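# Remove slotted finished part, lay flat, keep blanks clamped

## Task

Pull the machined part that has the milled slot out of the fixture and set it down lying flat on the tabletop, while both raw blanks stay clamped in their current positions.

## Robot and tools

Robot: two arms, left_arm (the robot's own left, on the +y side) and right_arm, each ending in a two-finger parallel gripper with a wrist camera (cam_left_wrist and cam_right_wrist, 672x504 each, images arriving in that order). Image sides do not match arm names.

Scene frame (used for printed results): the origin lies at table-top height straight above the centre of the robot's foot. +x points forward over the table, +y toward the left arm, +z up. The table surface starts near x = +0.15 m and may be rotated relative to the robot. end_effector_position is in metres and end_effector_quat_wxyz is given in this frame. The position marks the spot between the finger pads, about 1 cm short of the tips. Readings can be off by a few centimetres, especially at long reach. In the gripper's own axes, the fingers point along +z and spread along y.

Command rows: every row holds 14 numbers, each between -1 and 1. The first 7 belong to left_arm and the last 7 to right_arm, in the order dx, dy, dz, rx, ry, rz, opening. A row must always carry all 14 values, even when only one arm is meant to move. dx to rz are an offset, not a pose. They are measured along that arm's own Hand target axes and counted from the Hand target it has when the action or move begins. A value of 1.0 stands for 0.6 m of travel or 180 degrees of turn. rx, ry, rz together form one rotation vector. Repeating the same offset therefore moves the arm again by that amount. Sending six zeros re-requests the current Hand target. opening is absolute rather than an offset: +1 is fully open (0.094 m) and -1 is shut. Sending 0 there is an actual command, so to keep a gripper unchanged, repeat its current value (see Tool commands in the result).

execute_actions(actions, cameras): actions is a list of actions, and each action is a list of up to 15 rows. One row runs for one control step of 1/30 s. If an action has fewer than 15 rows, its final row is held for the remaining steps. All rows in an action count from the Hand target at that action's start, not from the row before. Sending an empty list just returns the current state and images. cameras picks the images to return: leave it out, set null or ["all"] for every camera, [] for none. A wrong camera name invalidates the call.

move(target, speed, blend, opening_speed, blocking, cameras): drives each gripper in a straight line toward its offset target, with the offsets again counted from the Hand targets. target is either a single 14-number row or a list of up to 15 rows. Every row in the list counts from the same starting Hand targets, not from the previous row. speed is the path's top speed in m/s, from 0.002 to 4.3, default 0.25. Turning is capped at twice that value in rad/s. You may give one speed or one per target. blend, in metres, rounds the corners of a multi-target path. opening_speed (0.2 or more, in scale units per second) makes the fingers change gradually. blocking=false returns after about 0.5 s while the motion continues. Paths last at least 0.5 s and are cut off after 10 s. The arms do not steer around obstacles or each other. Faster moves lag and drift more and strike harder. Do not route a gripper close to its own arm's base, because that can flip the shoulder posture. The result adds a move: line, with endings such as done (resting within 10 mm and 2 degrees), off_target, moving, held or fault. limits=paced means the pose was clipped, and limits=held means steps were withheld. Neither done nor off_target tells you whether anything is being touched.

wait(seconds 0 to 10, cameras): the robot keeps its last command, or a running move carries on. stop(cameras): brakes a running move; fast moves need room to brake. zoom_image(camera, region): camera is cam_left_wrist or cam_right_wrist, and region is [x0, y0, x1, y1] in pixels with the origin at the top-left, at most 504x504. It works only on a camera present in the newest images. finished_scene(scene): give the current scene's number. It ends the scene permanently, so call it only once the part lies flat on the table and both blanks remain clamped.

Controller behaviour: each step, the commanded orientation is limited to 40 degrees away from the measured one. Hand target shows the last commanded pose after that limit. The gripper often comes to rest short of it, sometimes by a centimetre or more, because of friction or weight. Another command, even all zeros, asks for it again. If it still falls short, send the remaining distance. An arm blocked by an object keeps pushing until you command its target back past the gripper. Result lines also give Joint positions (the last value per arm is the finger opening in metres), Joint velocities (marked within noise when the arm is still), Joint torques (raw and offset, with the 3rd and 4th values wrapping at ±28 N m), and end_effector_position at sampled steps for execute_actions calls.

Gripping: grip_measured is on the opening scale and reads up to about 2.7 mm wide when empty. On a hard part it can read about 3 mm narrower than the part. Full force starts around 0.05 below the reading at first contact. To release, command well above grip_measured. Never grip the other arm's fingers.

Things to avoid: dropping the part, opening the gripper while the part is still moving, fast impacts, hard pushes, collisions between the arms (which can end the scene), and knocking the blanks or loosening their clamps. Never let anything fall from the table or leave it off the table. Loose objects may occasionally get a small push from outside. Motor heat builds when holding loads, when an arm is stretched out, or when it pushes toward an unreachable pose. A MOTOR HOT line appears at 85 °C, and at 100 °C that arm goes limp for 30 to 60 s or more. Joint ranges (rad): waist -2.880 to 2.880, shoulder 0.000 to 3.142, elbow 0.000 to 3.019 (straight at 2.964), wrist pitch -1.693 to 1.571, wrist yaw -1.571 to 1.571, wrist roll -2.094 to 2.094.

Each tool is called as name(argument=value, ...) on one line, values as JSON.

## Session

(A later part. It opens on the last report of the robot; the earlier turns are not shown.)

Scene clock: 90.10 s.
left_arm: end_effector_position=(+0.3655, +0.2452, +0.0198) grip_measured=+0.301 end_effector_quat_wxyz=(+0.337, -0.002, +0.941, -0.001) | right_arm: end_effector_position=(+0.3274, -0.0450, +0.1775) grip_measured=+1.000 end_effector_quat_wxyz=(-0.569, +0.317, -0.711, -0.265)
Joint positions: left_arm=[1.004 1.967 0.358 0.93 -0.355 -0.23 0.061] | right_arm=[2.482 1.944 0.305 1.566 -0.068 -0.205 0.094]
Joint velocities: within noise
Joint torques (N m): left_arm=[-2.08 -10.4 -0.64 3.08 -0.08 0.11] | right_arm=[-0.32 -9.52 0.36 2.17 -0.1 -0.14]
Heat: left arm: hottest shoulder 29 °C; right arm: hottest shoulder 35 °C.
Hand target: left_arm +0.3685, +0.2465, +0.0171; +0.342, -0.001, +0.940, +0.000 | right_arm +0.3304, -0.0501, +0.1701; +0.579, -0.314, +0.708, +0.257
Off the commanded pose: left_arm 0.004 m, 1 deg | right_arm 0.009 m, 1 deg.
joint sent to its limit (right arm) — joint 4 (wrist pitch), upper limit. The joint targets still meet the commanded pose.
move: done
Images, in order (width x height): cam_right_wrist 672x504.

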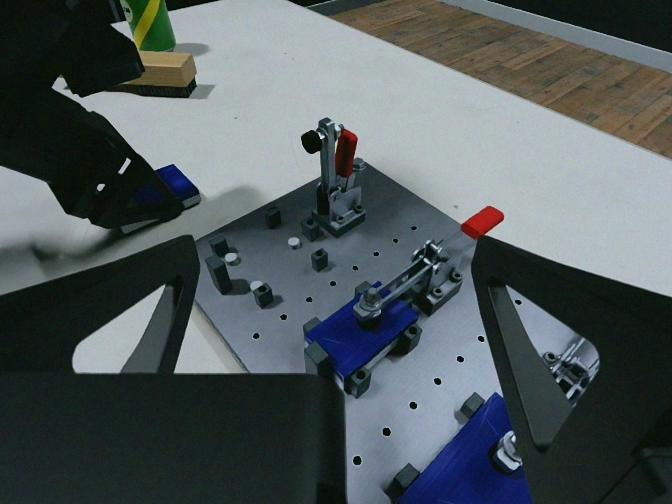

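move(target=[0.0043,0,0.0051,0,0,0,0.05,0,0,0,0,0,0,1], speed=0.03, cameras=["cam_right_wrist"])

zoom_image(camera="cam_right_wrist", region=[100, 150, 260, 250])

Scene clock: 91.50 s.
left_arm: end_effector_position=(+0.3665, +0.2448, +0.0189) grip_measured=+0.301 end_effector_quat_wxyz=(+0.341, -0.003, +0.940, -0.003) | right_arm: end_effector_position=(+0.3274, -0.0450, +0.1775) grip_measured=+1.000 end_effector_quat_wxyz=(-0.569, +0.317, -0.711, -0.265)
Joint positions: left_arm=[1.004 1.979 0.359 0.951 -0.354 -0.23 0.061] | right_arm=[2.482 1.944 0.305 1.566 -0.068 -0.205 0.094]
Joint velocities: within noise
Joint torques (N m): left_arm=[-2.08 -9.76 -0.38 2.82 -0.07 0.12] | right_arm=[-0.38 -9.47 0.35 2.17 -0.1 -0.15]
Heat: left arm: hottest shoulder 29 °C; right arm: hottest shoulder 35 °C.
Hand target: left_arm +0.3684, +0.2466, +0.0130; +0.342, -0.001, +0.940, +0.001 | right_arm +0.3304, -0.0501, +0.1701; +0.579, -0.314, +0.708, +0.257
Off the commanded pose: left_arm 0.006 m, 0 deg | right_arm 0.009 m, 1 deg.
joint sent to its limit (right arm) — joint 4 (wrist pitch), upper limit. The joint targets still meet the commanded pose.
move: done
Images, in order (width x height): cam_right_wrist 672x504.

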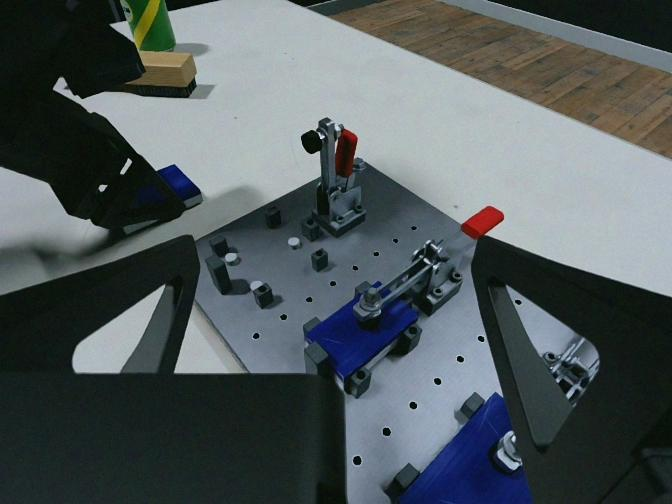

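Scaled by 3.150.

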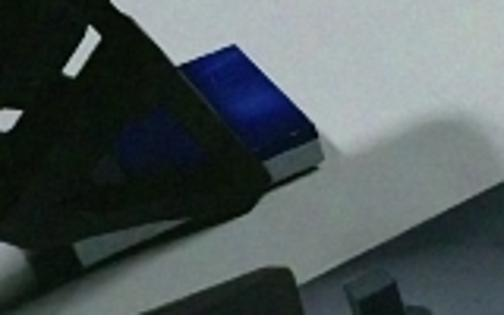

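move(target=[[0,0,0,0,0,0,0.5,0,0,0,0,0,0,1]], speed=0.05, opening_speed=0.4)

zoom_image(camera="cam_right_wrist", region=[100, 150, 260, 250])

Scene clock: 94.50 s.
left_arm: end_effector_position=(+0.3691, +0.2440, +0.0193) grip_measured=+0.498 end_effector_quat_wxyz=(+0.344, -0.004, +0.939, -0.003) | right_arm: end_effector_position=(+0.3274, -0.0450, +0.1775) grip_measured=+1.000 end_effector_quat_wxyz=(-0.569, +0.317, -0.711, -0.265)
Joint positions: left_arm=[1.005 1.979 0.364 0.952 -0.354 -0.228 0.07] | right_arm=[2.482 1.944 0.305 1.566 -0.068 -0.205 0.094]
Joint velocities: within noise
Joint torques (N m): left_arm=[-2.14 -9.88 -0.72 2.77 -0.09 0.1] | right_arm=[-0.32 -9.47 0.36 2.17 -0.1 -0.15]
Heat: left arm: hottest shoulder 29 °C; right arm: hottest shoulder 35 °C.
Hand target: left_arm +0.3685, +0.2466, +0.0131; +0.342, -0.001, +0.940, +0.000 | right_arm +0.3304, -0.0501, +0.1701; +0.579, -0.314, +0.708, +0.257
Off the commanded pose: left_arm 0.007 m, 1 deg | right_arm 0.009 m, 1 deg.
joint sent to its limit (right arm) — joint 4 (wrist pitch), upper limit. The joint targets still meet the commanded pose.
move: done

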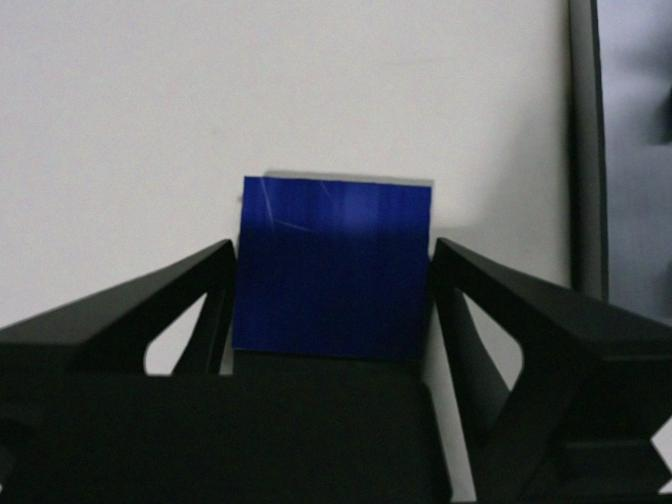

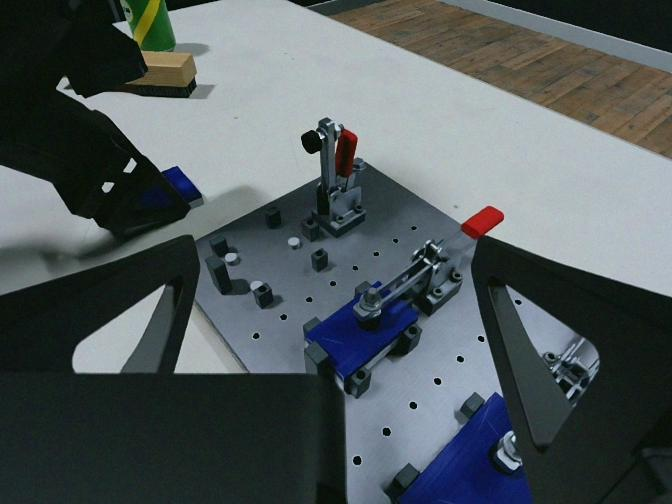

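Scaled by 3.150.

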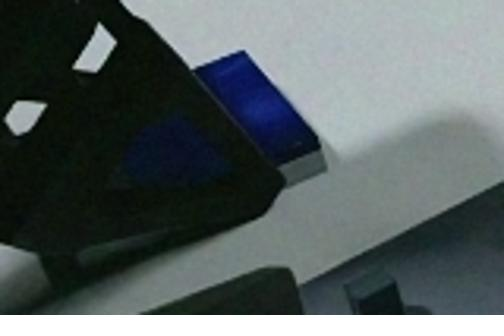

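move(target=[[0,0,0,0,0,0,0.9,0,0,0,0,0,0,1],[-0.0965,0,-0.1149,0,0,0,0.9,0,0,0,0,0,0,1]], speed=0.15)

Scene clock: 97.47 s.
left_arm: end_effector_position=(+0.3674, +0.2490, +0.0993) grip_measured=+0.899 end_effector_quat_wxyz=(+0.340, +0.003, +0.940, +0.004) | right_arm: end_effector_position=(+0.3274, -0.0450, +0.1775) grip_measured=+1.000 end_effector_quat_wxyz=(-0.569, +0.317, -0.711, -0.265)
Joint positions: left_arm=[0.974 1.542 0.291 0.57 -0.385 -0.234 0.089] | right_arm=[2.482 1.944 0.305 1.566 -0.068 -0.205 0.094]
Joint velocities: within noise
Joint torques (N m): left_arm=[-2.9 -10.93 2.09 1.42 -0.29 -0.15] | right_arm=[-0.32 -9.41 0.36 2.15 -0.1 -0.15]
Heat: left arm: hottest shoulder 29 °C; right arm: hottest shoulder 35 °C.
Hand target: left_arm +0.3684, +0.2465, +0.1031; +0.342, +0.000, +0.940, +0.000 | right_arm +0.3304, -0.0501, +0.1701; +0.579, -0.314, +0.708, +0.257
Off the commanded pose: left_arm 0.005 m, 1 deg | right_arm 0.009 m, 1 deg.
joint sent to its limit (right arm) — joint 4 (wrist pitch), upper limit. The joint targets still meet the commanded pose.
move: done

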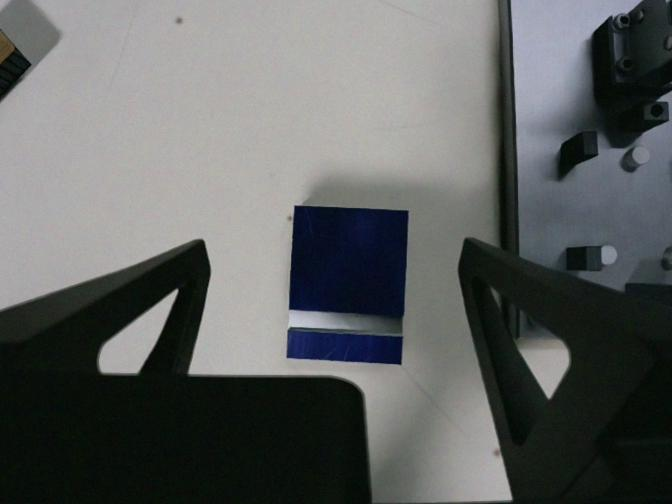

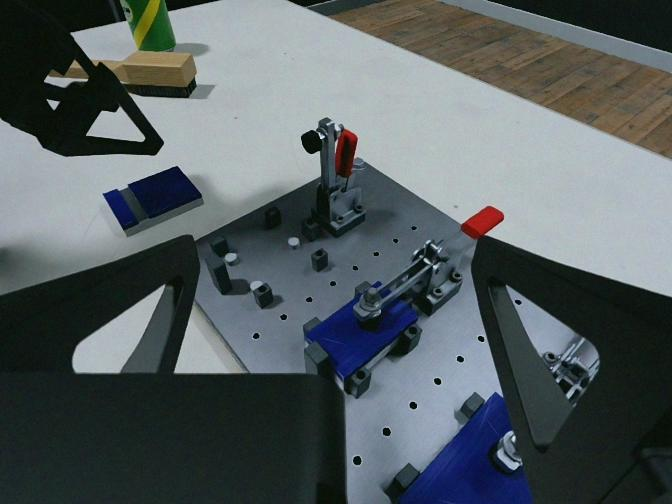

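Part is flat on the table, and both blanks are still clamped.

finished_scene(scene=2)

The scene is finished: the task was done.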